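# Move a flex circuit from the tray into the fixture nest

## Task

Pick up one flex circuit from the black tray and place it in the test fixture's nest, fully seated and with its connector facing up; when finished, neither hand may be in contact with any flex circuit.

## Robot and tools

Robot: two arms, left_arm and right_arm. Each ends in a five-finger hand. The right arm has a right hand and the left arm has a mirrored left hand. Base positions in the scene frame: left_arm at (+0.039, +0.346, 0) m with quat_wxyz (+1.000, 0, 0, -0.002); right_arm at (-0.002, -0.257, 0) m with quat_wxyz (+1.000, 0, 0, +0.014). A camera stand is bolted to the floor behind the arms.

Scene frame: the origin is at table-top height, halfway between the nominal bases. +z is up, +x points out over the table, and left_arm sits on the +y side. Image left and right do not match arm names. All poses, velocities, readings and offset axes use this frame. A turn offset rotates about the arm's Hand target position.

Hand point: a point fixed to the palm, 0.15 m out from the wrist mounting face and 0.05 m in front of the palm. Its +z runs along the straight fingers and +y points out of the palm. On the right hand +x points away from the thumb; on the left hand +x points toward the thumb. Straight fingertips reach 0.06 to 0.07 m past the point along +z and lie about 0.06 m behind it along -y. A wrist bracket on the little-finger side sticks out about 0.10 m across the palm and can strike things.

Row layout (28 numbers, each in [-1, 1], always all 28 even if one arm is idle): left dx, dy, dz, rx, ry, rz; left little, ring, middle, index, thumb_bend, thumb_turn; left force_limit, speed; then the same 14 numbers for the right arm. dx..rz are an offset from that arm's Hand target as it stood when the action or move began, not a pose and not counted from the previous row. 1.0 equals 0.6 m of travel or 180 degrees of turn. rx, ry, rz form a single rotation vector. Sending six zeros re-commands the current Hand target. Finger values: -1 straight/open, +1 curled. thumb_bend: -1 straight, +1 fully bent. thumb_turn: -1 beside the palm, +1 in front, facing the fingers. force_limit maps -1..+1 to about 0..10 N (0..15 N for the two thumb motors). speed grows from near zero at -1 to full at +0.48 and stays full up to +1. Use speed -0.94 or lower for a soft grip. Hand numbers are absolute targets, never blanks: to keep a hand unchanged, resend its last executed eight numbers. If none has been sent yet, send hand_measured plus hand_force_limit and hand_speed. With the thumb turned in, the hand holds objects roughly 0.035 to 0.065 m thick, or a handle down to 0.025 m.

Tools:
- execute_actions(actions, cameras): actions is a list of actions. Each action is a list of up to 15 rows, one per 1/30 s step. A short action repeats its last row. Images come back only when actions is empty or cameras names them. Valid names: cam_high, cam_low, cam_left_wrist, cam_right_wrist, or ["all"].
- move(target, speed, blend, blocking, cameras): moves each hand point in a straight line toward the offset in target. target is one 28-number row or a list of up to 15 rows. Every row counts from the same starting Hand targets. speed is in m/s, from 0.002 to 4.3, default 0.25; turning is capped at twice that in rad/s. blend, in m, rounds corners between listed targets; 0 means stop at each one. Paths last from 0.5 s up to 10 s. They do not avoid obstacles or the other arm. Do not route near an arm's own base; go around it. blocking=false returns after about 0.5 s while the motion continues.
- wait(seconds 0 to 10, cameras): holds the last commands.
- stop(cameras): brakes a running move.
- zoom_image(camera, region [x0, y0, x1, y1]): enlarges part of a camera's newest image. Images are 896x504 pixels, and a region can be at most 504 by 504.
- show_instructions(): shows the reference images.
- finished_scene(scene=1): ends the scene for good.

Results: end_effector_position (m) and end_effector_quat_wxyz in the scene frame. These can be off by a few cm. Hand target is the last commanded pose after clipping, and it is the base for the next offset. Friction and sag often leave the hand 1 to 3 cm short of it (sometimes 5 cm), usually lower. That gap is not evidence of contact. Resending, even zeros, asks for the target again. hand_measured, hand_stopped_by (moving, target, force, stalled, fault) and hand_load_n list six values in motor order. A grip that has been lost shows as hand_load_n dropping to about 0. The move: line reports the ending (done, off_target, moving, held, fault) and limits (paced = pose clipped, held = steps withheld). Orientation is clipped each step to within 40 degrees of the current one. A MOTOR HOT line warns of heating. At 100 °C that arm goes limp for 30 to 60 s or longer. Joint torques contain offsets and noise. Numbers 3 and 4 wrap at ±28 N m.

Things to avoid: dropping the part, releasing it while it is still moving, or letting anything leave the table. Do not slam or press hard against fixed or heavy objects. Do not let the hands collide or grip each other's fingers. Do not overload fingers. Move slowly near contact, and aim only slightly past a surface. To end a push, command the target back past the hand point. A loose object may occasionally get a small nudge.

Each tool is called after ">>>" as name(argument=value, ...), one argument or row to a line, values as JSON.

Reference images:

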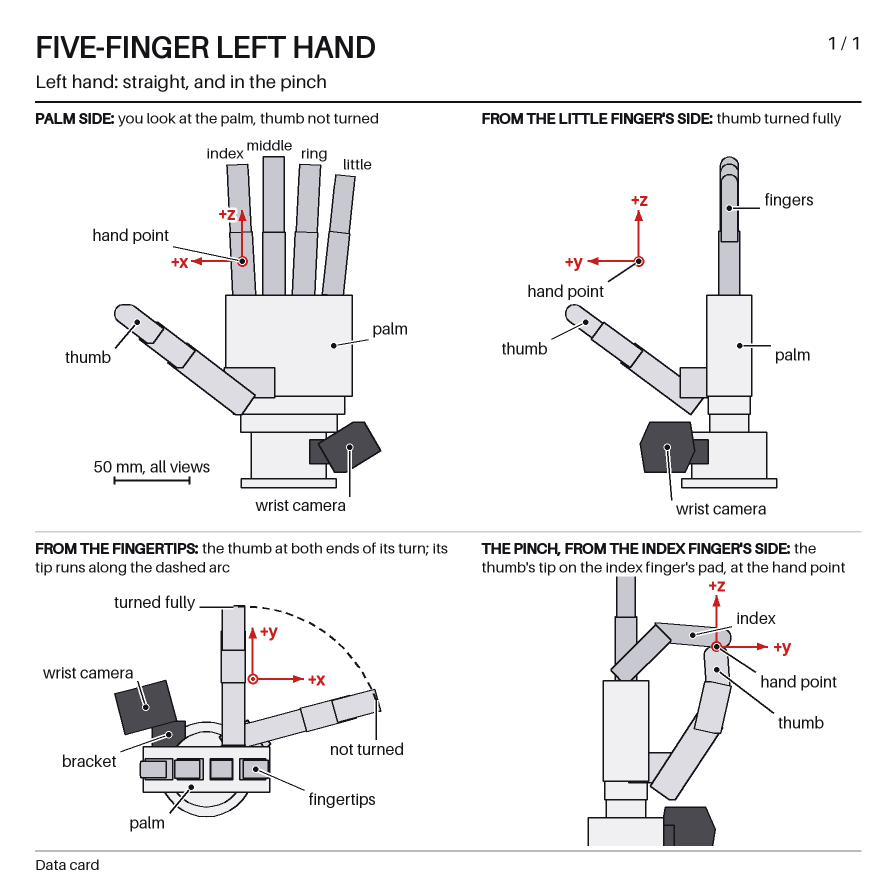

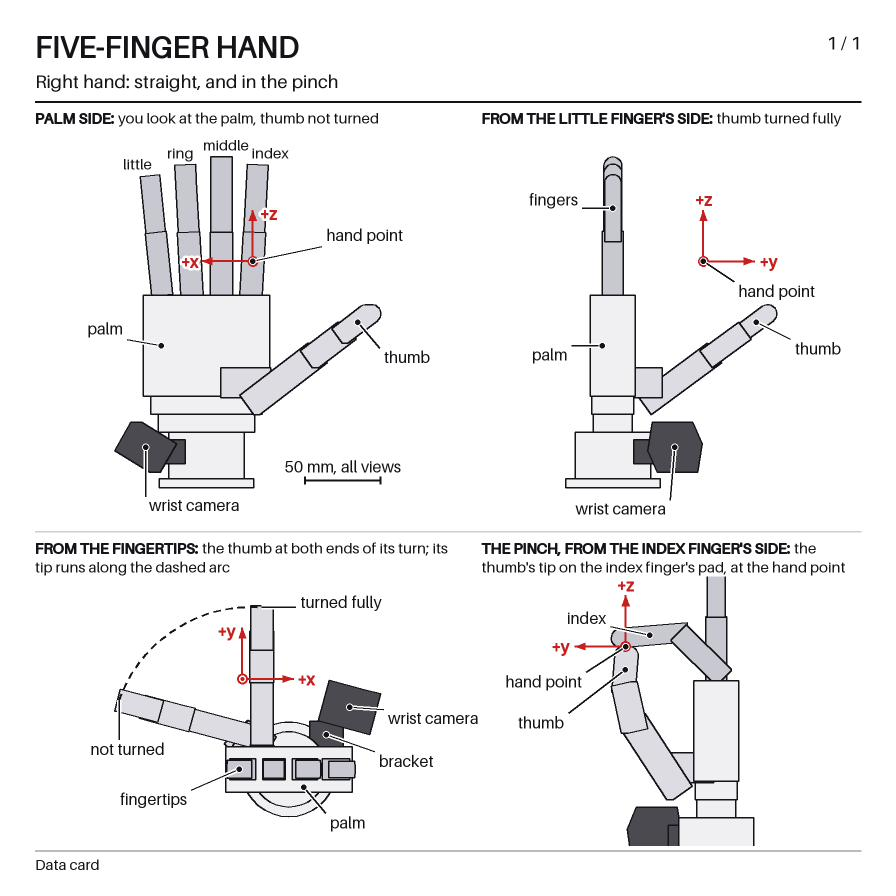

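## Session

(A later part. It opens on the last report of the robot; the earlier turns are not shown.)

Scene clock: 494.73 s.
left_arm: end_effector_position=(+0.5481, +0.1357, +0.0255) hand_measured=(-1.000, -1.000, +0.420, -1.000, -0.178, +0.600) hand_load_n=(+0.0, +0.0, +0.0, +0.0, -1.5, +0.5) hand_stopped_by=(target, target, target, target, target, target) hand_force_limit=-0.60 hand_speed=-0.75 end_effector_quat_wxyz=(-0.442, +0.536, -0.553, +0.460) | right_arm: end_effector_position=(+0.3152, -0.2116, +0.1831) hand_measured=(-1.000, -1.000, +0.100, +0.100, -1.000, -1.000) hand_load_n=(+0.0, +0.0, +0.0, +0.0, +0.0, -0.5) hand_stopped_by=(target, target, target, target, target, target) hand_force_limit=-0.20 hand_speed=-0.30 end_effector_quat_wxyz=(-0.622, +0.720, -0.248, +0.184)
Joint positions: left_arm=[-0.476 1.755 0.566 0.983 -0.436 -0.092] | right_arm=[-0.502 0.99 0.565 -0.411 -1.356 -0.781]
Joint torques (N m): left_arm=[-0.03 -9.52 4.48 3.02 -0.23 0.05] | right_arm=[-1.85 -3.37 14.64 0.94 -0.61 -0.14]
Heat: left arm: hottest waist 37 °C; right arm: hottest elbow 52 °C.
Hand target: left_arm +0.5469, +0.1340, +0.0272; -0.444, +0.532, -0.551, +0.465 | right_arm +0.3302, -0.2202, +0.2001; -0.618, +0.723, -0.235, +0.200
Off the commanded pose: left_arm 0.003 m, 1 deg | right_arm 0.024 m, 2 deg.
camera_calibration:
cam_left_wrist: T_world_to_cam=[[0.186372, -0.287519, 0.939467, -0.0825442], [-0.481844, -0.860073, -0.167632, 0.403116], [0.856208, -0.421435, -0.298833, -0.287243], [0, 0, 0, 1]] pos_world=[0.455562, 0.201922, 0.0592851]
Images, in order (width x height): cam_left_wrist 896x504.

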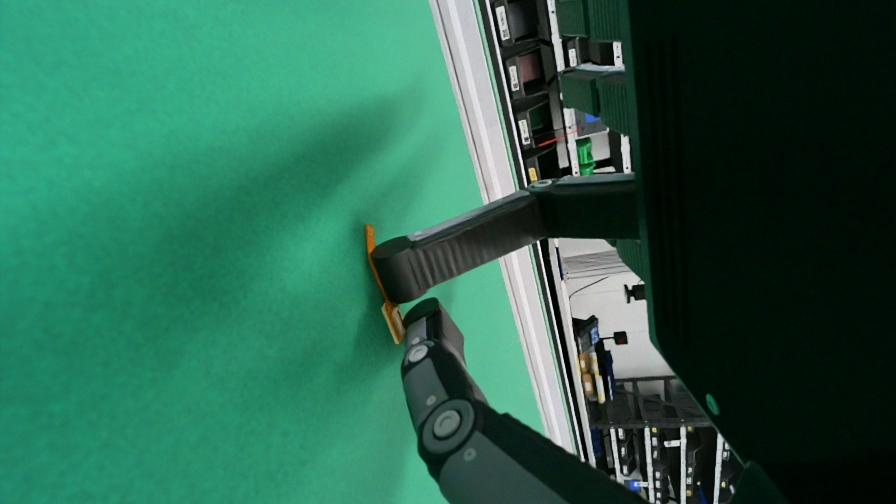

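>>> execute_actions(
  actions=[
    [[0,0,0,0,0,0,-1,-1,0.42,-1,-0.17,0.64,-0.6,-0.8,0,0,0,0,0,0,-1,-1,0.1,0.1,-1,-1,-0.2,-0.3]],
  ],
  cameras=["cam_left_wrist"],
)

>>> zoom_image(
  camera="cam_left_wrist",
  region=[350, 220, 470, 350],
)

Scene clock: 496.33 s.
left_arm: end_effector_position=(+0.5476, +0.1359, +0.0251) hand_measured=(-1.000, -1.000, +0.420, -1.000, -0.170, +0.640) hand_load_n=(+0.0, +0.0, +0.0, +0.0, -1.0, +0.5) hand_stopped_by=(target, target, target, target, target, target) hand_force_limit=-0.60 hand_speed=-0.80 end_effector_quat_wxyz=(-0.442, +0.536, -0.553, +0.460) | right_arm: end_effector_position=(+0.3152, -0.2116, +0.1831) hand_measured=(-1.000, -1.000, +0.100, +0.100, -1.000, -1.000) hand_load_n=(+0.0, +0.0, +0.0, +0.0, +0.0, -0.5) hand_stopped_by=(target, target, target, target, target, target) hand_force_limit=-0.20 hand_speed=-0.30 end_effector_quat_wxyz=(-0.622, +0.720, -0.248, +0.184)
Joint positions: left_arm=[-0.476 1.755 0.564 0.983 -0.436 -0.092] | right_arm=[-0.502 0.99 0.565 -0.411 -1.356 -0.781]
Joint torques (N m): left_arm=[-0.21 -9.58 4.46 3.02 -0.23 0.05] | right_arm=[-1.79 -3.37 14.65 0.94 -0.62 -0.15]
Heat: left arm: hottest waist 37 °C; right arm: hottest elbow 52 °C.
Hand target: left_arm +0.5468, +0.1340, +0.0271; -0.444, +0.532, -0.551, +0.464 | right_arm +0.3302, -0.2202, +0.2001; -0.618, +0.723, -0.235, +0.200
Off the commanded pose: left_arm 0.003 m, 1 deg | right_arm 0.024 m, 2 deg.
camera_calibration:
cam_left_wrist: T_world_to_cam=[[0.187335, -0.288035, 0.939117, -0.082447], [-0.481985, -0.859996, -0.167622, 0.403093], [0.855918, -0.421239, -0.299936, -0.286748], [0, 0, 0, 1]] pos_world=[0.455163, 0.202121, 0.0589886]
Images, in order (width x height): cam_left_wrist 896x504.

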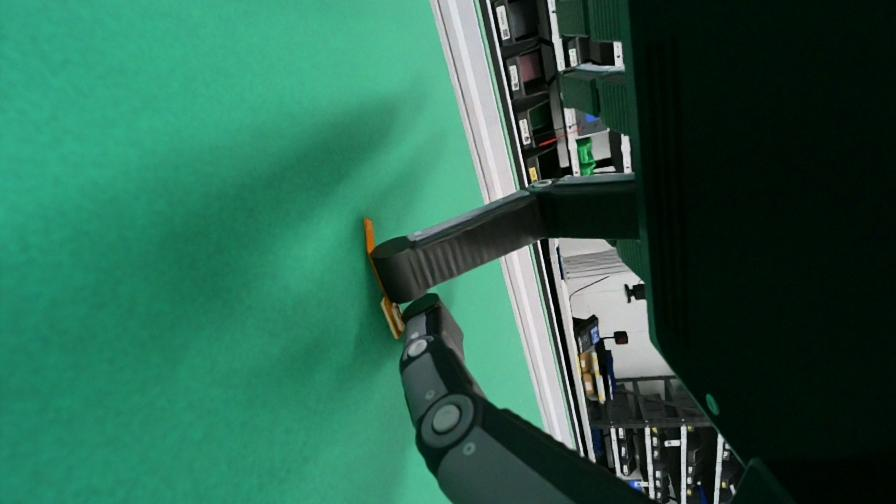

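Scaled by 3.877.

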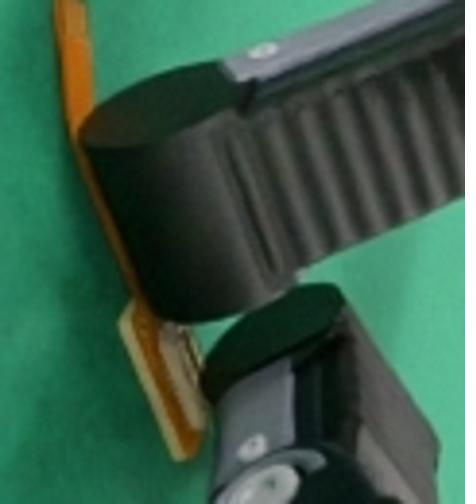

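>>> execute_actions(
  actions=[
    [[0,0,0,0,0,0,-1,-1,0.42,-1,-0.17,0.665,-0.6,-0.8,0,0,0,0,0,0,-1,-1,0.1,0.1,-1,-1,-0.2,-0.3]],
  ],
  cameras=["cam_left_wrist"],
)

>>> zoom_image(
  camera="cam_left_wrist",
  region=[350, 220, 470, 350],
)

Scene clock: 497.27 s.
left_arm: end_effector_position=(+0.5476, +0.1359, +0.0251) hand_measured=(-1.000, -1.000, +0.420, -1.000, -0.170, +0.664) hand_load_n=(+0.0, -0.5, +0.0, +0.0, -1.0, +0.5) hand_stopped_by=(target, target, target, target, target, target) hand_force_limit=-0.60 hand_speed=-0.80 end_effector_quat_wxyz=(-0.442, +0.536, -0.553, +0.460) | right_arm: end_effector_position=(+0.3152, -0.2116, +0.1831) hand_measured=(-1.000, -1.000, +0.100, +0.100, -1.000, -1.000) hand_load_n=(+0.0, +0.0, +0.0, +0.0, +0.0, -0.5) hand_stopped_by=(target, target, target, target, target, target) hand_force_limit=-0.20 hand_speed=-0.30 end_effector_quat_wxyz=(-0.622, +0.720, -0.248, +0.184)
Joint positions: left_arm=[-0.476 1.755 0.564 0.983 -0.436 -0.092] | right_arm=[-0.502 0.99 0.565 -0.411 -1.356 -0.781]
Joint torques (N m): left_arm=[-0.15 -9.52 4.49 3.02 -0.23 0.05] | right_arm=[-1.85 -3.43 14.65 0.92 -0.61 -0.14]
Heat: left arm: hottest waist 37 °C; right arm: hottest elbow 52 °C.
Hand target: left_arm +0.5468, +0.1340, +0.0271; -0.444, +0.532, -0.551, +0.464 | right_arm +0.3302, -0.2202, +0.2001; -0.618, +0.723, -0.235, +0.200
Off the commanded pose: left_arm 0.003 m, 1 deg | right_arm 0.024 m, 2 deg.
camera_calibration:
cam_left_wrist: T_world_to_cam=[[0.187335, -0.288035, 0.939117, -0.082447], [-0.481985, -0.859996, -0.167622, 0.403093], [0.855918, -0.421239, -0.299936, -0.286748], [0, 0, 0, 1]] pos_world=[0.455163, 0.202121, 0.0589886]
Images, in order (width x height): cam_left_wrist 896x504.

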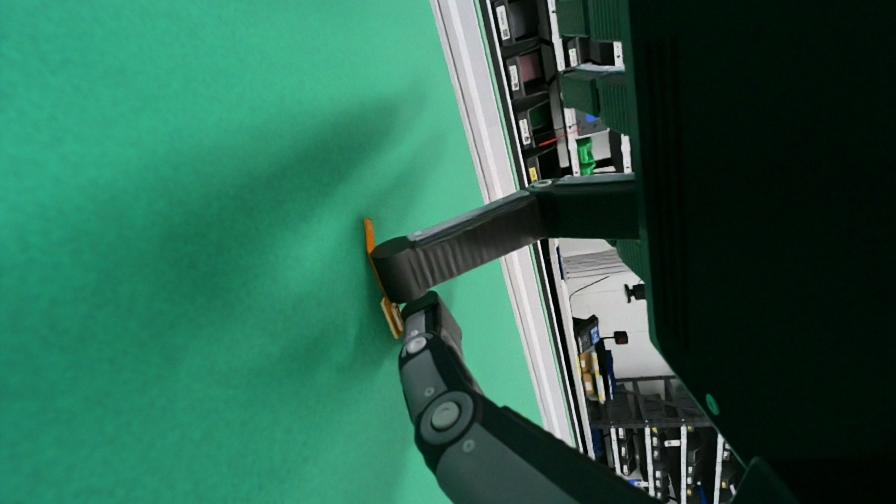

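Scaled by 3.877.

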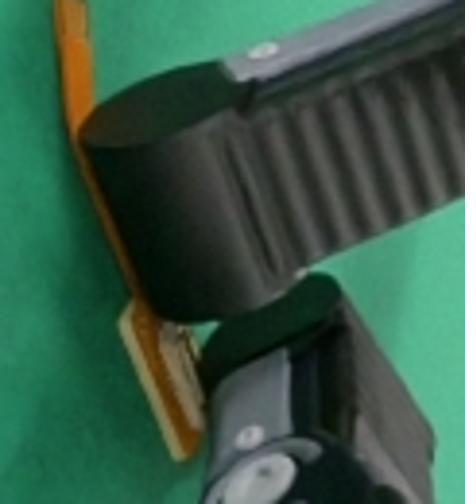

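>>> zoom_image(
  camera="cam_left_wrist",
  region=[375, 290, 425, 345],
)

Scaled by 9.164.

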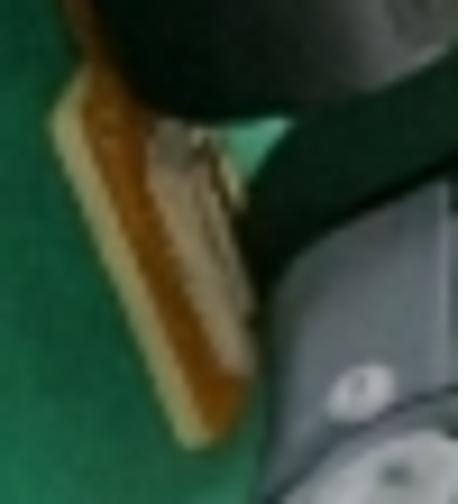

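>>> execute_actions(
  actions=[
    [[0,0,0,0,0,0,-1,-1,0.42,-1,-0.09,0.55,-0.6,-0.6,0,0,0,0,0,0,-1,-1,0.1,0.1,-1,-1,-0.2,-0.3]],
    [[-0.004,0.0008,0,0,0,0,-1,-1,0.47,-1,-0.09,0.55,-0.6,-0.6,0,0,0,0,0,0,-1,-1,0.1,0.1,-1,-1,-0.2,-0.3]],
  ],
  cameras=["cam_left_wrist"],
)

>>> zoom_image(
  camera="cam_left_wrist",
  region=[350, 220, 470, 350],
)

Scene clock: 501.37 s.
left_arm: end_effector_position=(+0.5447, +0.1379, +0.0224) hand_measured=(-1.000, -1.000, +0.470, -1.000, -0.090, +0.550) hand_load_n=(+0.0, +0.0, +0.0, +0.0, +0.0, +0.0) hand_stopped_by=(target, target, target, target, target, target) hand_force_limit=-0.60 hand_speed=-0.60 end_effector_quat_wxyz=(-0.442, +0.537, -0.555, +0.457) | right_arm: end_effector_position=(+0.3152, -0.2116, +0.1831) hand_measured=(-1.000, -1.000, +0.100, +0.100, -1.000, -1.000) hand_load_n=(+0.0, -0.5, +0.0, +0.0, +0.0, -0.5) hand_stopped_by=(target, target, target, target, target, target) hand_force_limit=-0.20 hand_speed=-0.30 end_effector_quat_wxyz=(-0.622, +0.720, -0.248, +0.184)
Joint positions: left_arm=[-0.476 1.755 0.557 0.984 -0.439 -0.092] | right_arm=[-0.502 0.99 0.565 -0.411 -1.356 -0.781]
Joint torques (N m): left_arm=[-0.32 -9.76 4.62 3.08 -0.22 0.05] | right_arm=[-1.85 -3.43 14.64 0.92 -0.61 -0.14]
Heat: left arm: hottest waist 37 °C; right arm: hottest elbow 53 °C.
Hand target: left_arm +0.5444, +0.1345, +0.0272; -0.444, +0.532, -0.551, +0.465 | right_arm +0.3302, -0.2202, +0.2001; -0.618, +0.723, -0.235, +0.200
Off the commanded pose: left_arm 0.006 m, 1 deg | right_arm 0.024 m, 2 deg.
camera_calibration:
cam_left_wrist: T_world_to_cam=[[0.193149, -0.29084, 0.937073, -0.0814975], [-0.48098, -0.860498, -0.167934, 0.402484], [0.855191, -0.418277, -0.306093, -0.284067], [0, 0, 0, 1]] pos_world=[0.45226, 0.203815, 0.0570088]
Images, in order (width x height): cam_left_wrist 896x504.

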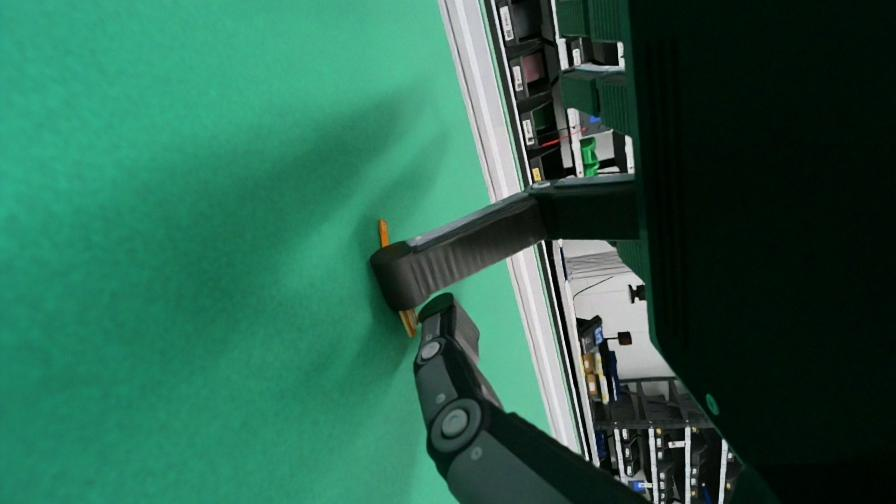

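Scaled by 3.877.

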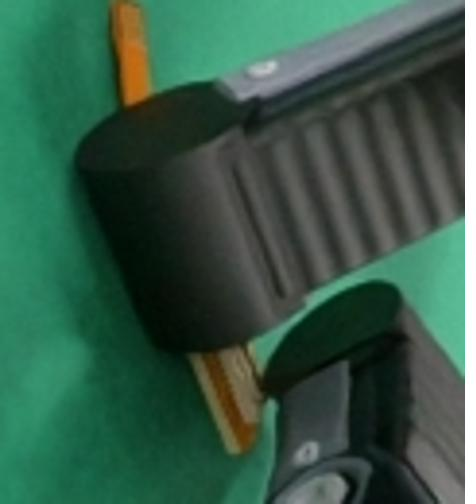

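>>> execute_actions(
  actions=[
    [[0,0,0.015,0,0,0,-1,-1,0.47,-1,-0.09,0.55,-0.6,-0.6,0,0,0,0,0,0,-1,-1,0.1,0.1,-1,-1,-0.2,-0.3]],
  ],
)

Scene clock: 502.40 s.
left_arm: end_effector_position=(+0.5457, +0.1374, +0.0304) hand_measured=(-1.000, -1.000, +0.470, -1.000, -0.090, +0.550) hand_load_n=(+0.0, +0.0, +0.0, +0.0, +0.0, +0.0) hand_stopped_by=(target, target, target, target, target, target) hand_force_limit=-0.60 hand_speed=-0.60 end_effector_quat_wxyz=(-0.444, +0.535, -0.550, +0.462) | right_arm: end_effector_position=(+0.3152, -0.2116, +0.1831) hand_measured=(-1.000, -1.000, +0.100, +0.100, -1.000, -1.000) hand_load_n=(+0.0, -0.5, +0.0, +0.0, +0.5, -0.5) hand_stopped_by=(target, target, target, target, target, target) hand_force_limit=-0.20 hand_speed=-0.30 end_effector_quat_wxyz=(-0.622, +0.720, -0.248, +0.184)
Joint positions: left_arm=[-0.476 1.739 0.556 0.984 -0.439 -0.092] | right_arm=[-0.502 0.99 0.565 -0.411 -1.356 -0.781]
Joint torques (N m): left_arm=[0.09 -10.81 4.83 1.87 -0.2 0.04] | right_arm=[-1.79 -3.43 14.64 0.92 -0.62 -0.15]
Heat: left arm: hottest waist 37 °C; right arm: hottest elbow 53 °C.
Hand target: left_arm +0.5445, +0.1345, +0.0363; -0.444, +0.532, -0.551, +0.465 | right_arm +0.3302, -0.2202, +0.2001; -0.618, +0.723, -0.235, +0.200
Off the commanded pose: left_arm 0.007 m, 0 deg | right_arm 0.024 m, 2 deg.

>>> wait(
  seconds=0,
  cameras=["cam_left_wrist"],
)

>>> zoom_image(
  camera="cam_left_wrist",
  region=[340, 220, 460, 350],
)

Scene clock: 502.53 s.
left_arm: end_effector_position=(+0.5457, +0.1374, +0.0304) hand_measured=(-1.000, -1.000, +0.470, -1.000, -0.090, +0.550) hand_load_n=(+0.0, +0.0, +0.0, +0.0, +0.0, +0.0) hand_stopped_by=(target, target, target, target, target, target) hand_force_limit=-0.60 hand_speed=-0.60 end_effector_quat_wxyz=(-0.444, +0.535, -0.550, +0.462) | right_arm: end_effector_position=(+0.3152, -0.2116, +0.1831) hand_measured=(-1.000, -1.000, +0.100, +0.100, -1.000, -1.000) hand_load_n=(+0.0, +0.0, +0.0, +0.0, +0.0, -0.5) hand_stopped_by=(target, target, target, target, target, target) hand_force_limit=-0.20 hand_speed=-0.30 end_effector_quat_wxyz=(-0.622, +0.720, -0.248, +0.184)
Joint positions: left_arm=[-0.476 1.739 0.556 0.984 -0.439 -0.092] | right_arm=[-0.502 0.99 0.565 -0.411 -1.356 -0.781]
Joint torques (N m): left_arm=[-0.21 -10.75 4.85 1.87 -0.21 0.06] | right_arm=[-1.79 -3.37 14.64 0.92 -0.61 -0.14]
Heat: left arm: hottest waist 37 °C; right arm: hottest elbow 53 °C.
Hand target: left_arm +0.5445, +0.1345, +0.0363; -0.444, +0.532, -0.551, +0.465 | right_arm +0.3302, -0.2202, +0.2001; -0.618, +0.723, -0.235, +0.200
Off the commanded pose: left_arm 0.007 m, 0 deg | right_arm 0.024 m, 2 deg.
camera_calibration:
cam_left_wrist: T_world_to_cam=[[0.180793, -0.284387, 0.941508, -0.0835583], [-0.478781, -0.861647, -0.168326, 0.402828], [0.859118, -0.420344, -0.291938, -0.285036], [0, 0, 0, 1]] pos_world=[0.452852, 0.203519, 0.0632645]
Images, in order (width x height): cam_left_wrist 896x504.

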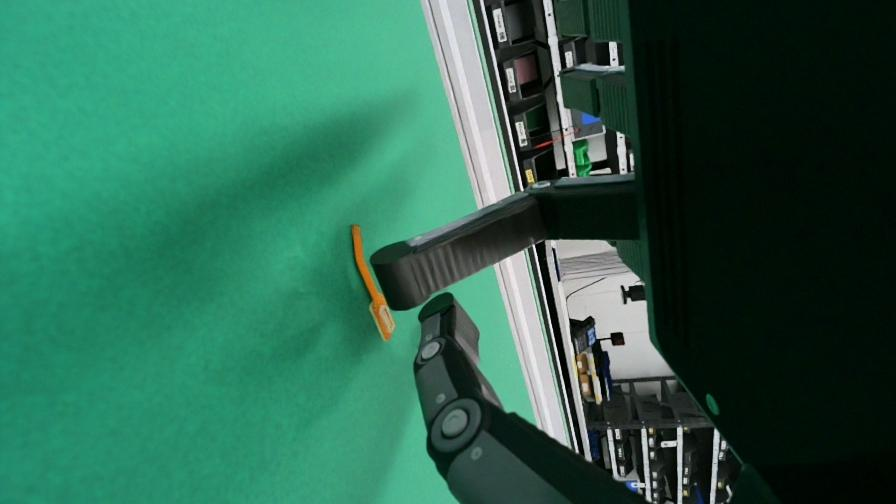

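Scaled by 3.877.

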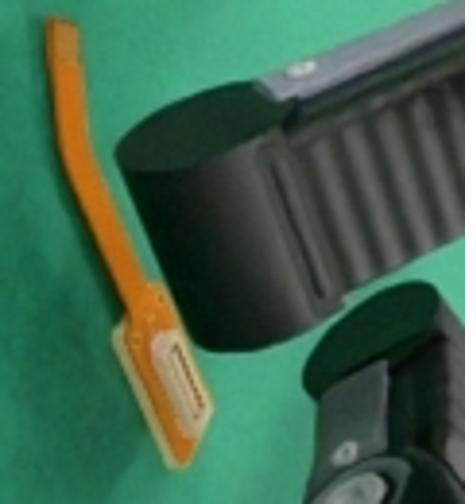

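>>> execute_actions(
  actions=[
    [[0,0,-0.008,0,0,0,-1,-1,0.42,-1,-0.172,0.5,-0.6,-0.5,0,0,0,0,0,0,-1,-1,0.1,0.1,-1,-1,-0.2,-0.3]],
  ],
)

Scene clock: 503.90 s.
left_arm: end_effector_position=(+0.5457, +0.1374, +0.0304) hand_measured=(-1.000, -1.000, +0.420, -1.000, -0.172, +0.500) hand_load_n=(+0.0, +0.0, +0.0, +0.0, +0.0, -0.5) hand_stopped_by=(target, target, target, target, target, target) hand_force_limit=-0.60 hand_speed=-0.50 end_effector_quat_wxyz=(-0.444, +0.535, -0.550, +0.462) | right_arm: end_effector_position=(+0.3152, -0.2116, +0.1831) hand_measured=(-1.000, -1.000, +0.100, +0.100, -1.000, -1.000) hand_load_n=(+0.0, +0.0, +0.5, +0.0, +0.0, -0.5) hand_stopped_by=(target, target, target, target, target, target) hand_force_limit=-0.20 hand_speed=-0.30 end_effector_quat_wxyz=(-0.622, +0.720, -0.248, +0.184)
Joint positions: left_arm=[-0.476 1.739 0.556 0.984 -0.439 -0.092] | right_arm=[-0.502 0.99 0.565 -0.411 -1.356 -0.781]
Joint torques (N m): left_arm=[-0.21 -9.52 4.78 2.55 -0.2 0.05] | right_arm=[-1.79 -3.37 14.64 0.94 -0.61 -0.14]
Heat: left arm: hottest waist 37 °C; right arm: hottest elbow 53 °C.
Hand target: left_arm +0.5445, +0.1345, +0.0315; -0.444, +0.532, -0.551, +0.465 | right_arm +0.3302, -0.2202, +0.2001; -0.618, +0.723, -0.235, +0.200
Off the commanded pose: left_arm 0.003 m, 0 deg | right_arm 0.024 m, 2 deg.

>>> execute_actions(
  actions=[
    [[0,0,-0.005,0,0,0,-1,-1,0.42,-1,-0.172,0.5,-0.6,-0.5,0,0,0,0,0,0,-1,-1,0.1,0.1,-1,-1,-0.2,-0.3]],
  ],
)

Scene clock: 504.77 s.
left_arm: end_effector_position=(+0.5451, +0.1377, +0.0272) hand_measured=(-1.000, -1.000, +0.420, -1.000, -0.172, +0.500) hand_load_n=(+0.0, -0.5, +0.0, +0.0, +0.0, +0.0) hand_stopped_by=(target, target, target, target, target, target) hand_force_limit=-0.60 hand_speed=-0.50 end_effector_quat_wxyz=(-0.443, +0.536, -0.552, +0.460) | right_arm: end_effector_position=(+0.3152, -0.2116, +0.1831) hand_measured=(-1.000, -1.000, +0.100, +0.100, -1.000, -1.000) hand_load_n=(+0.0, +0.0, +0.0, +0.0, +0.0, -0.5) hand_stopped_by=(target, target, target, target, target, target) hand_force_limit=-0.20 hand_speed=-0.30 end_effector_quat_wxyz=(-0.622, +0.720, -0.248, +0.184)
Joint positions: left_arm=[-0.476 1.745 0.556 0.984 -0.439 -0.092] | right_arm=[-0.502 0.99 0.565 -0.411 -1.356 -0.781]
Joint torques (N m): left_arm=[-0.15 -9.29 4.78 2.93 -0.21 0.04] | right_arm=[-1.85 -3.43 14.65 0.92 -0.62 -0.14]
Heat: left arm: hottest waist 37 °C; right arm: hottest elbow 53 °C.
Hand target: left_arm +0.5445, +0.1345, +0.0284; -0.444, +0.532, -0.551, +0.465 | right_arm +0.3302, -0.2202, +0.2001; -0.618, +0.723, -0.235, +0.200
Off the commanded pose: left_arm 0.004 m, 1 deg | right_arm 0.024 m, 2 deg.

>>> execute_actions(
  actions=[
    [[0,0,-0.0035,0,0,0,-1,-1,0.42,-1,-0.172,0.5,-0.6,-0.5,0,0,0,0,0,0,-1,-1,0.1,0.1,-1,-1,-0.2,-0.3]],
  ],
  cameras=["cam_left_wrist"],
)

>>> zoom_image(
  camera="cam_left_wrist",
  region=[350, 220, 470, 350],
)

Scene clock: 505.57 s.
left_arm: end_effector_position=(+0.5448, +0.1379, +0.0248) hand_measured=(-1.000, -1.000, +0.420, -1.000, -0.172, +0.500) hand_load_n=(+0.0, -0.5, +0.0, +0.0, +0.0, +0.0) hand_stopped_by=(target, target, target, target, target, target) hand_force_limit=-0.60 hand_speed=-0.50 end_effector_quat_wxyz=(-0.442, +0.536, -0.553, +0.459) | right_arm: end_effector_position=(+0.3152, -0.2116, +0.1831) hand_measured=(-1.000, -1.000, +0.100, +0.100, -1.000, -1.000) hand_load_n=(+0.0, +0.0, +0.0, +0.0, +0.0, -0.5) hand_stopped_by=(target, target, target, target, target, target) hand_force_limit=-0.20 hand_speed=-0.30 end_effector_quat_wxyz=(-0.622, +0.720, -0.248, +0.184)
Joint positions: left_arm=[-0.476 1.75 0.556 0.986 -0.439 -0.092] | right_arm=[-0.502 0.99 0.565 -0.411 -1.356 -0.781]
Joint torques (N m): left_arm=[-0.32 -9.17 4.7 3.15 -0.2 0.04] | right_arm=[-1.85 -3.37 14.64 0.92 -0.62 -0.14]
Heat: left arm: hottest waist 37 °C; right arm: hottest elbow 53 °C.
Hand target: left_arm +0.5445, +0.1345, +0.0263; -0.444, +0.532, -0.551, +0.464 | right_arm +0.3302, -0.2202, +0.2001; -0.618, +0.723, -0.235, +0.200
Off the commanded pose: left_arm 0.004 m, 1 deg | right_arm 0.024 m, 2 deg.
camera_calibration:
cam_left_wrist: T_world_to_cam=[[0.189156, -0.288697, 0.938549, -0.0818585], [-0.479918, -0.861051, -0.168135, 0.402513], [0.856679, -0.418623, -0.301424, -0.284352], [0, 0, 0, 1]] pos_world=[0.452256, 0.203916, 0.0587943]
Images, in order (width x height): cam_left_wrist 896x504.

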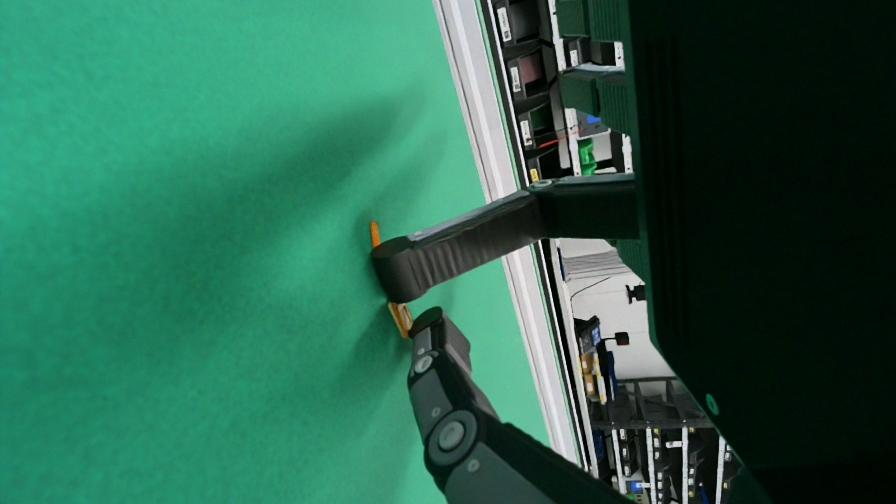

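Scaled by 3.877.

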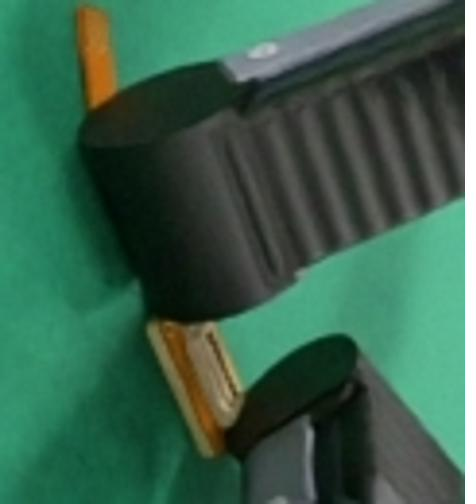

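>>> execute_actions(
  actions=[
    [[0,0,0,0,0,0,-1,-1,0.42,-1,-0.178,0.6,-0.6,-0.7,0,0,0,0,0,0,-1,-1,0.1,0.1,-1,-1,-0.2,-0.3]],
  ],
  cameras=["cam_left_wrist"],
)

>>> zoom_image(
  camera="cam_left_wrist",
  region=[350, 220, 470, 350],
)

Scene clock: 506.67 s.
left_arm: end_effector_position=(+0.5449, +0.1379, +0.0250) hand_measured=(-1.000, -1.000, +0.420, -1.000, -0.178, +0.600) hand_load_n=(+0.0, -0.5, +0.0, +0.0, +0.0, +0.0) hand_stopped_by=(target, target, target, target, target, target) hand_force_limit=-0.60 hand_speed=-0.70 end_effector_quat_wxyz=(-0.443, +0.536, -0.553, +0.459) | right_arm: end_effector_position=(+0.3152, -0.2116, +0.1831) hand_measured=(-1.000, -1.000, +0.100, +0.100, -1.000, -1.000) hand_load_n=(+0.0, +0.0, +0.0, -0.5, +0.0, +0.0) hand_stopped_by=(target, target, target, target, target, target) hand_force_limit=-0.20 hand_speed=-0.30 end_effector_quat_wxyz=(-0.622, +0.720, -0.248, +0.184)
Joint positions: left_arm=[-0.476 1.75 0.556 0.986 -0.439 -0.092] | right_arm=[-0.502 0.99 0.565 -0.411 -1.356 -0.781]
Joint torques (N m): left_arm=[-0.15 -8.88 4.74 3.11 -0.2 0.05] | right_arm=[-1.79 -3.37 14.64 0.92 -0.62 -0.14]
Heat: left arm: hottest waist 37 °C; right arm: hottest elbow 53 °C.
Hand target: left_arm +0.5445, +0.1345, +0.0263; -0.444, +0.532, -0.551, +0.464 | right_arm +0.3302, -0.2202, +0.2001; -0.618, +0.723, -0.235, +0.200
Off the commanded pose: left_arm 0.004 m, 1 deg | right_arm 0.024 m, 2 deg.
camera_calibration:
cam_left_wrist: T_world_to_cam=[[0.188535, -0.288341, 0.938783, -0.0817554], [-0.479874, -0.861082, -0.168103, 0.402514], [0.856841, -0.418804, -0.300711, -0.284401], [0, 0, 0, 1]] pos_world=[0.452256, 0.203916, 0.058892]
Images, in order (width x height): cam_left_wrist 896x504.

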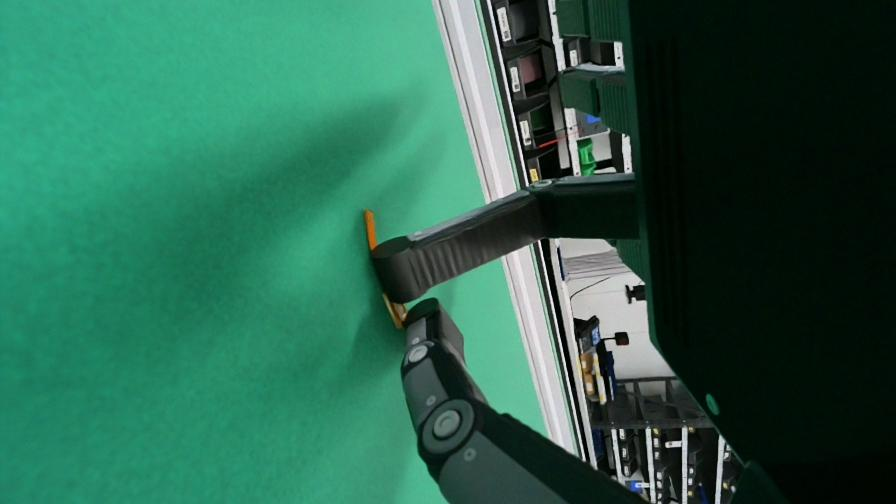

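Scaled by 3.877.

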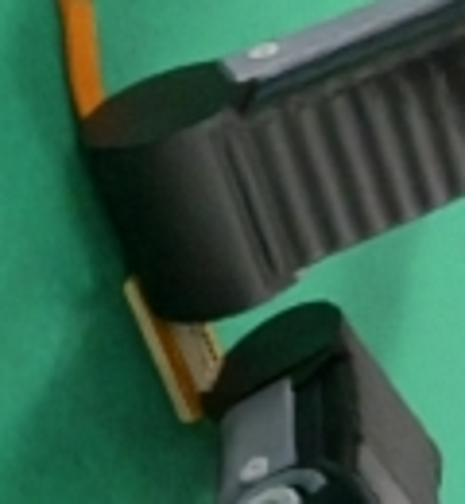

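>>> zoom_image(
  camera="cam_left_wrist",
  region=[375, 280, 425, 335],
)

Scaled by 9.164.

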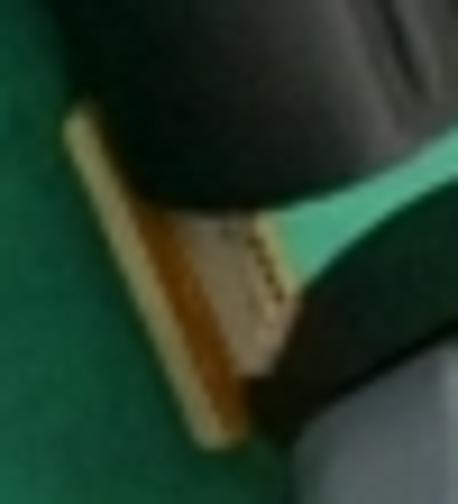

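>>> execute_actions(
  actions=[
    [[0,0,0,0,0,0,-1,-1,0.42,-1,-0.155,0.58,-0.6,-0.6,0,0,0,0,0,0,-1,-1,0.1,0.1,-1,-1,-0.2,-0.3]],
    [[0,0,0,0,0,0,-1,-1,0.42,-1,-0.158,0.62,-0.6,-0.75,0,0,0,0,0,0,-1,-1,0.1,0.1,-1,-1,-0.2,-0.3]],
  ],
  cameras=["cam_left_wrist"],
)

>>> zoom_image(
  camera="cam_left_wrist",
  region=[375, 280, 425, 335],
)

Scene clock: 509.63 s.
left_arm: end_effector_position=(+0.5448, +0.1379, +0.0248) hand_measured=(-1.000, -1.000, +0.420, -1.000, -0.158, +0.620) hand_load_n=(+0.0, +0.0, +0.0, +0.0, +0.0, +0.5) hand_stopped_by=(target, target, target, target, target, target) hand_force_limit=-0.60 hand_speed=-0.75 end_effector_quat_wxyz=(-0.442, +0.536, -0.553, +0.459) | right_arm: end_effector_position=(+0.3152, -0.2116, +0.1831) hand_measured=(-1.000, -1.000, +0.100, +0.100, -1.000, -1.000) hand_load_n=(+0.0, -0.5, +0.0, +0.0, +0.0, -0.5) hand_stopped_by=(target, target, target, target, target, target) hand_force_limit=-0.20 hand_speed=-0.30 end_effector_quat_wxyz=(-0.622, +0.720, -0.248, +0.184)
Joint positions: left_arm=[-0.476 1.751 0.556 0.986 -0.439 -0.092] | right_arm=[-0.502 0.99 0.565 -0.411 -1.356 -0.781]
Joint torques (N m): left_arm=[-0.21 -9.05 4.67 3.08 -0.2 0.05] | right_arm=[-1.79 -3.37 14.64 0.92 -0.62 -0.14]
Heat: left arm: hottest waist 37 °C; right arm: hottest elbow 53 °C.
Hand target: left_arm +0.5445, +0.1345, +0.0262; -0.444, +0.532, -0.551, +0.464 | right_arm +0.3302, -0.2202, +0.2001; -0.618, +0.723, -0.235, +0.200
Off the commanded pose: left_arm 0.004 m, 1 deg | right_arm 0.024 m, 2 deg.
camera_calibration:
cam_left_wrist: T_world_to_cam=[[0.188794, -0.288519, 0.938677, -0.0817373], [-0.479893, -0.861064, -0.168143, 0.402505], [0.856773, -0.41872, -0.301022, -0.284399], [0, 0, 0, 1]] pos_world=[0.452256, 0.203916, 0.058793]
Images, in order (width x height): cam_left_wrist 896x504.

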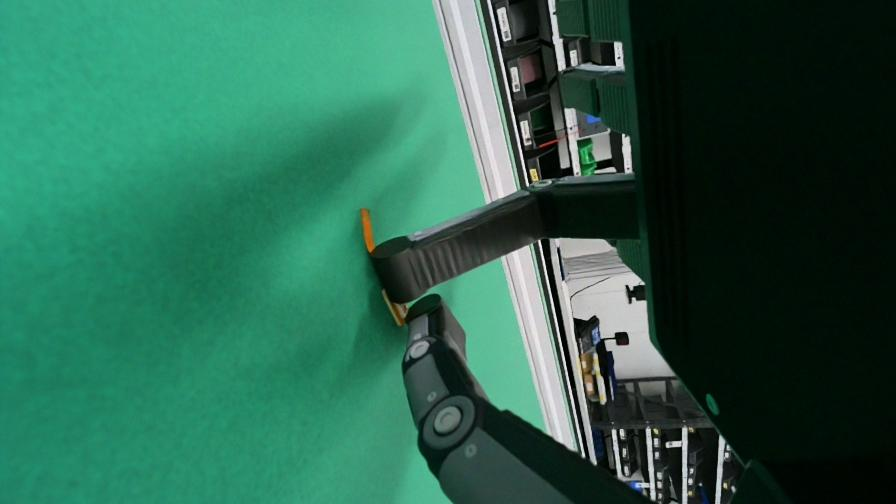

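Scaled by 9.164.

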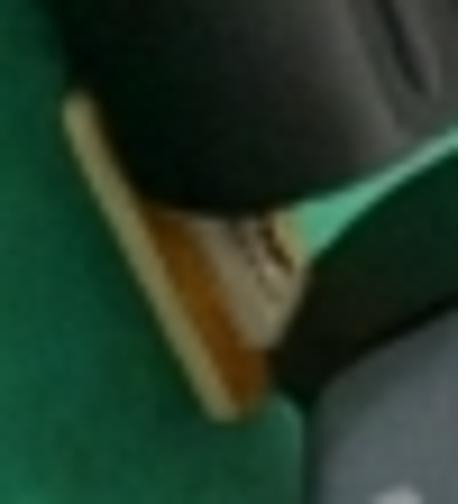

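>>> execute_actions(
  actions=[
    [[0,0,0,0,0,0,-1,-1,0.42,-1,-0.158,0.65,-0.6,-0.75,0,0,0,0,0,0,-1,-1,0.1,0.1,-1,-1,-0.2,-0.3]],
  ],
  cameras=["cam_left_wrist"],
)

>>> zoom_image(
  camera="cam_left_wrist",
  region=[375, 280, 425, 335],
)

Scene clock: 510.57 s.
left_arm: end_effector_position=(+0.5448, +0.1379, +0.0248) hand_measured=(-1.000, -1.000, +0.420, -1.000, -0.158, +0.650) hand_load_n=(+0.0, +0.0, -0.5, +0.0, +0.0, +0.5) hand_stopped_by=(target, target, target, target, target, target) hand_force_limit=-0.60 hand_speed=-0.75 end_effector_quat_wxyz=(-0.442, +0.536, -0.553, +0.459) | right_arm: end_effector_position=(+0.3152, -0.2116, +0.1831) hand_measured=(-1.000, -1.000, +0.100, +0.100, -1.000, -1.000) hand_load_n=(+0.0, +0.0, +0.0, +0.0, +0.0, +0.0) hand_stopped_by=(target, target, target, target, target, target) hand_force_limit=-0.20 hand_speed=-0.30 end_effector_quat_wxyz=(-0.622, +0.720, -0.248, +0.184)
Joint positions: left_arm=[-0.476 1.751 0.556 0.986 -0.439 -0.092] | right_arm=[-0.502 0.99 0.565 -0.411 -1.356 -0.781]
Joint torques (N m): left_arm=[-0.15 -9.11 4.7 3.08 -0.2 0.05] | right_arm=[-1.85 -3.43 14.64 0.92 -0.61 -0.14]
Heat: left arm: hottest waist 37 °C; right arm: hottest elbow 53 °C.
Hand target: left_arm +0.5445, +0.1345, +0.0262; -0.444, +0.532, -0.551, +0.464 | right_arm +0.3302, -0.2202, +0.2001; -0.618, +0.723, -0.235, +0.200
Off the commanded pose: left_arm 0.004 m, 1 deg | right_arm 0.024 m, 2 deg.
camera_calibration:
cam_left_wrist: T_world_to_cam=[[0.188794, -0.288519, 0.938677, -0.0817373], [-0.479893, -0.861064, -0.168143, 0.402505], [0.856773, -0.41872, -0.301022, -0.284399], [0, 0, 0, 1]] pos_world=[0.452256, 0.203916, 0.058793]
Images, in order (width x height): cam_left_wrist 896x504.

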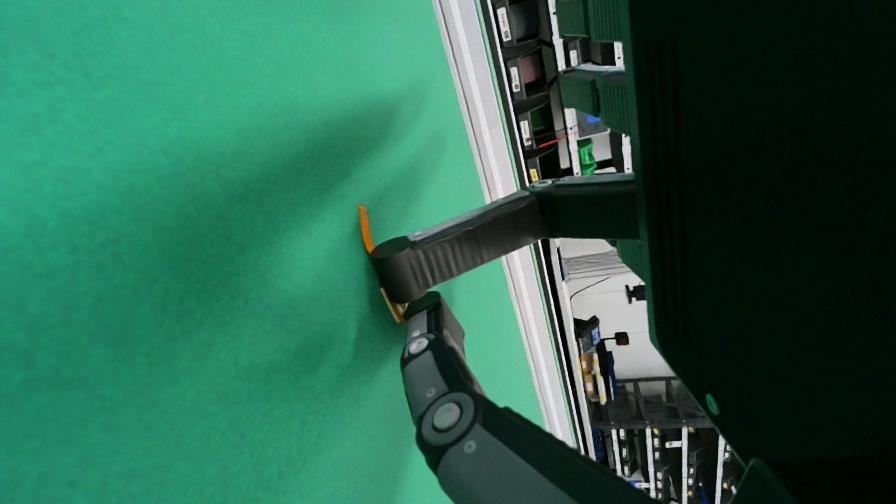

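Scaled by 9.164.

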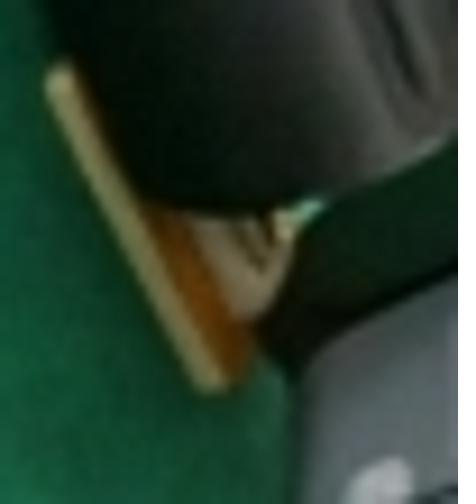

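>>> execute_actions(
  actions=[
    [[0,0,0,0,0,0,-1,-1,0.42,-1,-0.158,0.68,-0.6,-0.75,0,0,0,0,0,0,-1,-1,0.1,0.1,-1,-1,-0.2,-0.3]],
  ],
  cameras=["cam_left_wrist"],
)

>>> zoom_image(
  camera="cam_left_wrist",
  region=[375, 280, 425, 335],
)

Scene clock: 515.90 s.
left_arm: end_effector_position=(+0.5448, +0.1379, +0.0248) hand_measured=(-1.000, -1.000, +0.420, -1.000, -0.158, +0.678) hand_load_n=(+0.0, +0.0, -0.5, +0.0, +0.5, +3.5) hand_stopped_by=(target, target, target, target, target, force) hand_force_limit=-0.60 hand_speed=-0.75 end_effector_quat_wxyz=(-0.442, +0.536, -0.553, +0.459) | right_arm: end_effector_position=(+0.3152, -0.2116, +0.1831) hand_measured=(-1.000, -1.000, +0.100, +0.100, -1.000, -1.000) hand_load_n=(+0.0, +0.0, +0.0, +0.0, +0.0, -0.5) hand_stopped_by=(target, target, target, target, target, target) hand_force_limit=-0.20 hand_speed=-0.30 end_effector_quat_wxyz=(-0.622, +0.720, -0.248, +0.184)
Joint positions: left_arm=[-0.476 1.751 0.556 0.986 -0.439 -0.092] | right_arm=[-0.502 0.99 0.565 -0.411 -1.356 -0.781]
Joint torques (N m): left_arm=[-0.09 -9.23 4.71 3.12 -0.19 0.05] | right_arm=[-1.79 -3.43 14.64 0.92 -0.61 -0.14]
Heat: left arm: hottest waist 37 °C; right arm: hottest elbow 53 °C.
Hand target: left_arm +0.5445, +0.1345, +0.0262; -0.444, +0.532, -0.551, +0.464 | right_arm +0.3302, -0.2202, +0.2001; -0.618, +0.723, -0.235, +0.200
Off the commanded pose: left_arm 0.004 m, 1 deg | right_arm 0.024 m, 2 deg.
camera_calibration:
cam_left_wrist: T_world_to_cam=[[0.188794, -0.288519, 0.938677, -0.0817373], [-0.479893, -0.861064, -0.168143, 0.402505], [0.856773, -0.41872, -0.301022, -0.284399], [0, 0, 0, 1]] pos_world=[0.452256, 0.203916, 0.058793]
Images, in order (width x height): cam_left_wrist 896x504.

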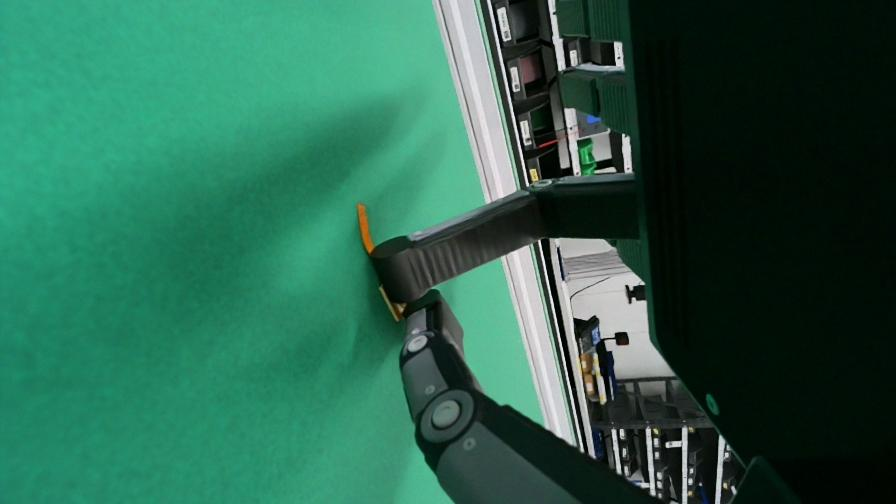

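Scaled by 9.164.

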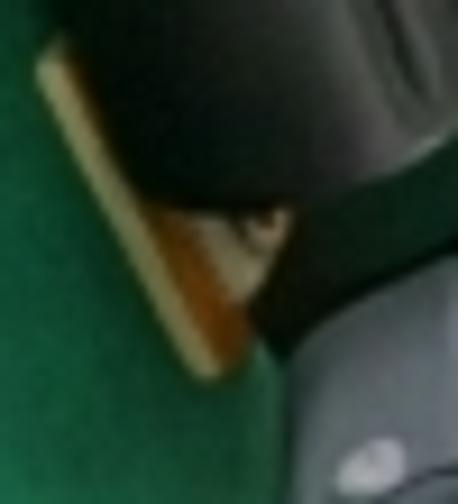

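>>> move(
  target=[0,0,0.06,0,0,0,-1,-1,0.42,-1,-0.158,0.68,-0.6,-0.75,0,0,0,0,0,0,-1,-1,0.1,0.1,-1,-1,-0.2,-0.3],
  speed=0.05,
  cameras=["cam_left_wrist"],
)

>>> zoom_image(
  camera="cam_left_wrist",
  region=[340, 190, 460, 350],
)

Scene clock: 517.40 s.
left_arm: end_effector_position=(+0.5436, +0.1386, +0.0544) hand_measured=(-1.000, -1.000, +0.420, -1.000, -0.158, +0.678) hand_load_n=(+0.0, +0.0, -0.5, +0.0, +0.5, +3.5) hand_stopped_by=(target, target, target, target, target, force) hand_force_limit=-0.60 hand_speed=-0.75 end_effector_quat_wxyz=(-0.443, +0.536, -0.552, +0.461) | right_arm: end_effector_position=(+0.3152, -0.2116, +0.1831) hand_measured=(-1.000, -1.000, +0.100, +0.100, -1.000, -1.000) hand_load_n=(+0.0, +0.0, +0.0, +0.0, -0.5, -0.5) hand_stopped_by=(target, target, target, target, target, target) hand_force_limit=-0.20 hand_speed=-0.30 end_effector_quat_wxyz=(-0.622, +0.720, -0.248, +0.184)
Joint positions: left_arm=[-0.476 1.647 0.556 0.888 -0.439 -0.092] | right_arm=[-0.502 0.99 0.565 -0.411 -1.356 -0.781]
Joint torques (N m): left_arm=[-0.09 -10.58 6.09 1.8 -0.21 0.06] | right_arm=[-1.85 -3.37 14.64 0.92 -0.62 -0.15]
Heat: left arm: hottest waist 37 °C; right arm: hottest elbow 53 °C.
Hand target: left_arm +0.5445, +0.1345, +0.0623; -0.444, +0.532, -0.551, +0.465 | right_arm +0.3302, -0.2202, +0.2001; -0.618, +0.723, -0.235, +0.200
Off the commanded pose: left_arm 0.009 m, 1 deg | right_arm 0.024 m, 2 deg.
move: off_target (right_arm)
camera_calibration:
cam_left_wrist: T_world_to_cam=[[0.184343, -0.286221, 0.940263, -0.107079], [-0.479079, -0.861484, -0.168314, 0.407043], [0.858197, -0.419433, -0.295931, -0.275121], [0, 0, 0, 1]] pos_world=[0.450853, 0.204617, 0.0877772]
Images, in order (width x height): cam_left_wrist 896x504.

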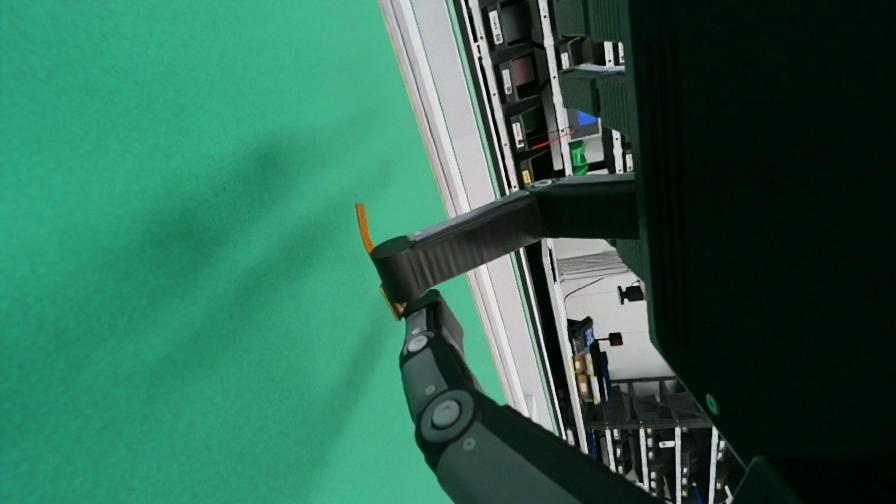

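Scaled by 3.150.

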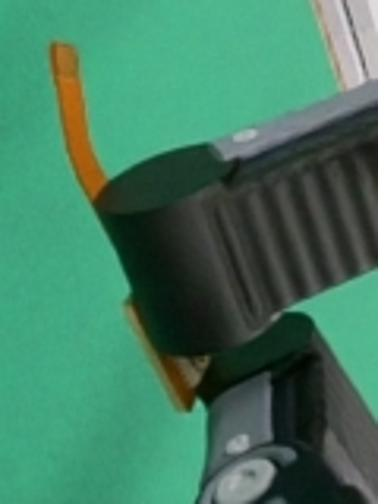

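>>> zoom_image(
  camera="cam_left_wrist",
  region=[370, 275, 420, 330],
)

>>> zoom_image(
  camera="cam_left_wrist",
  region=[345, 195, 395, 250],
)

Scaled by 9.164.

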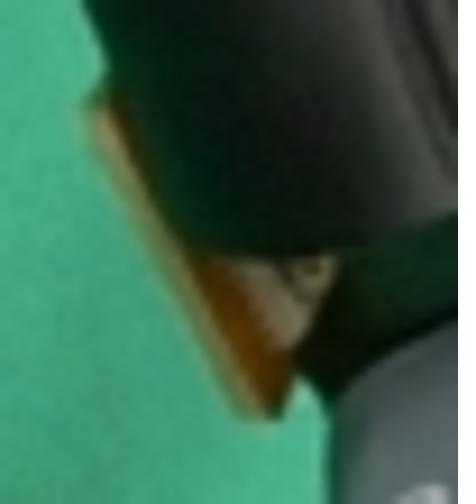

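Scaled by 9.164.

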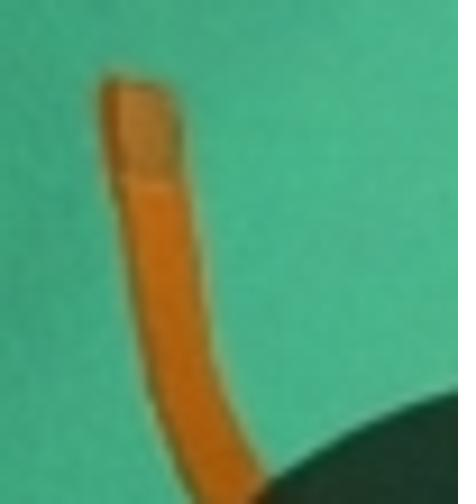

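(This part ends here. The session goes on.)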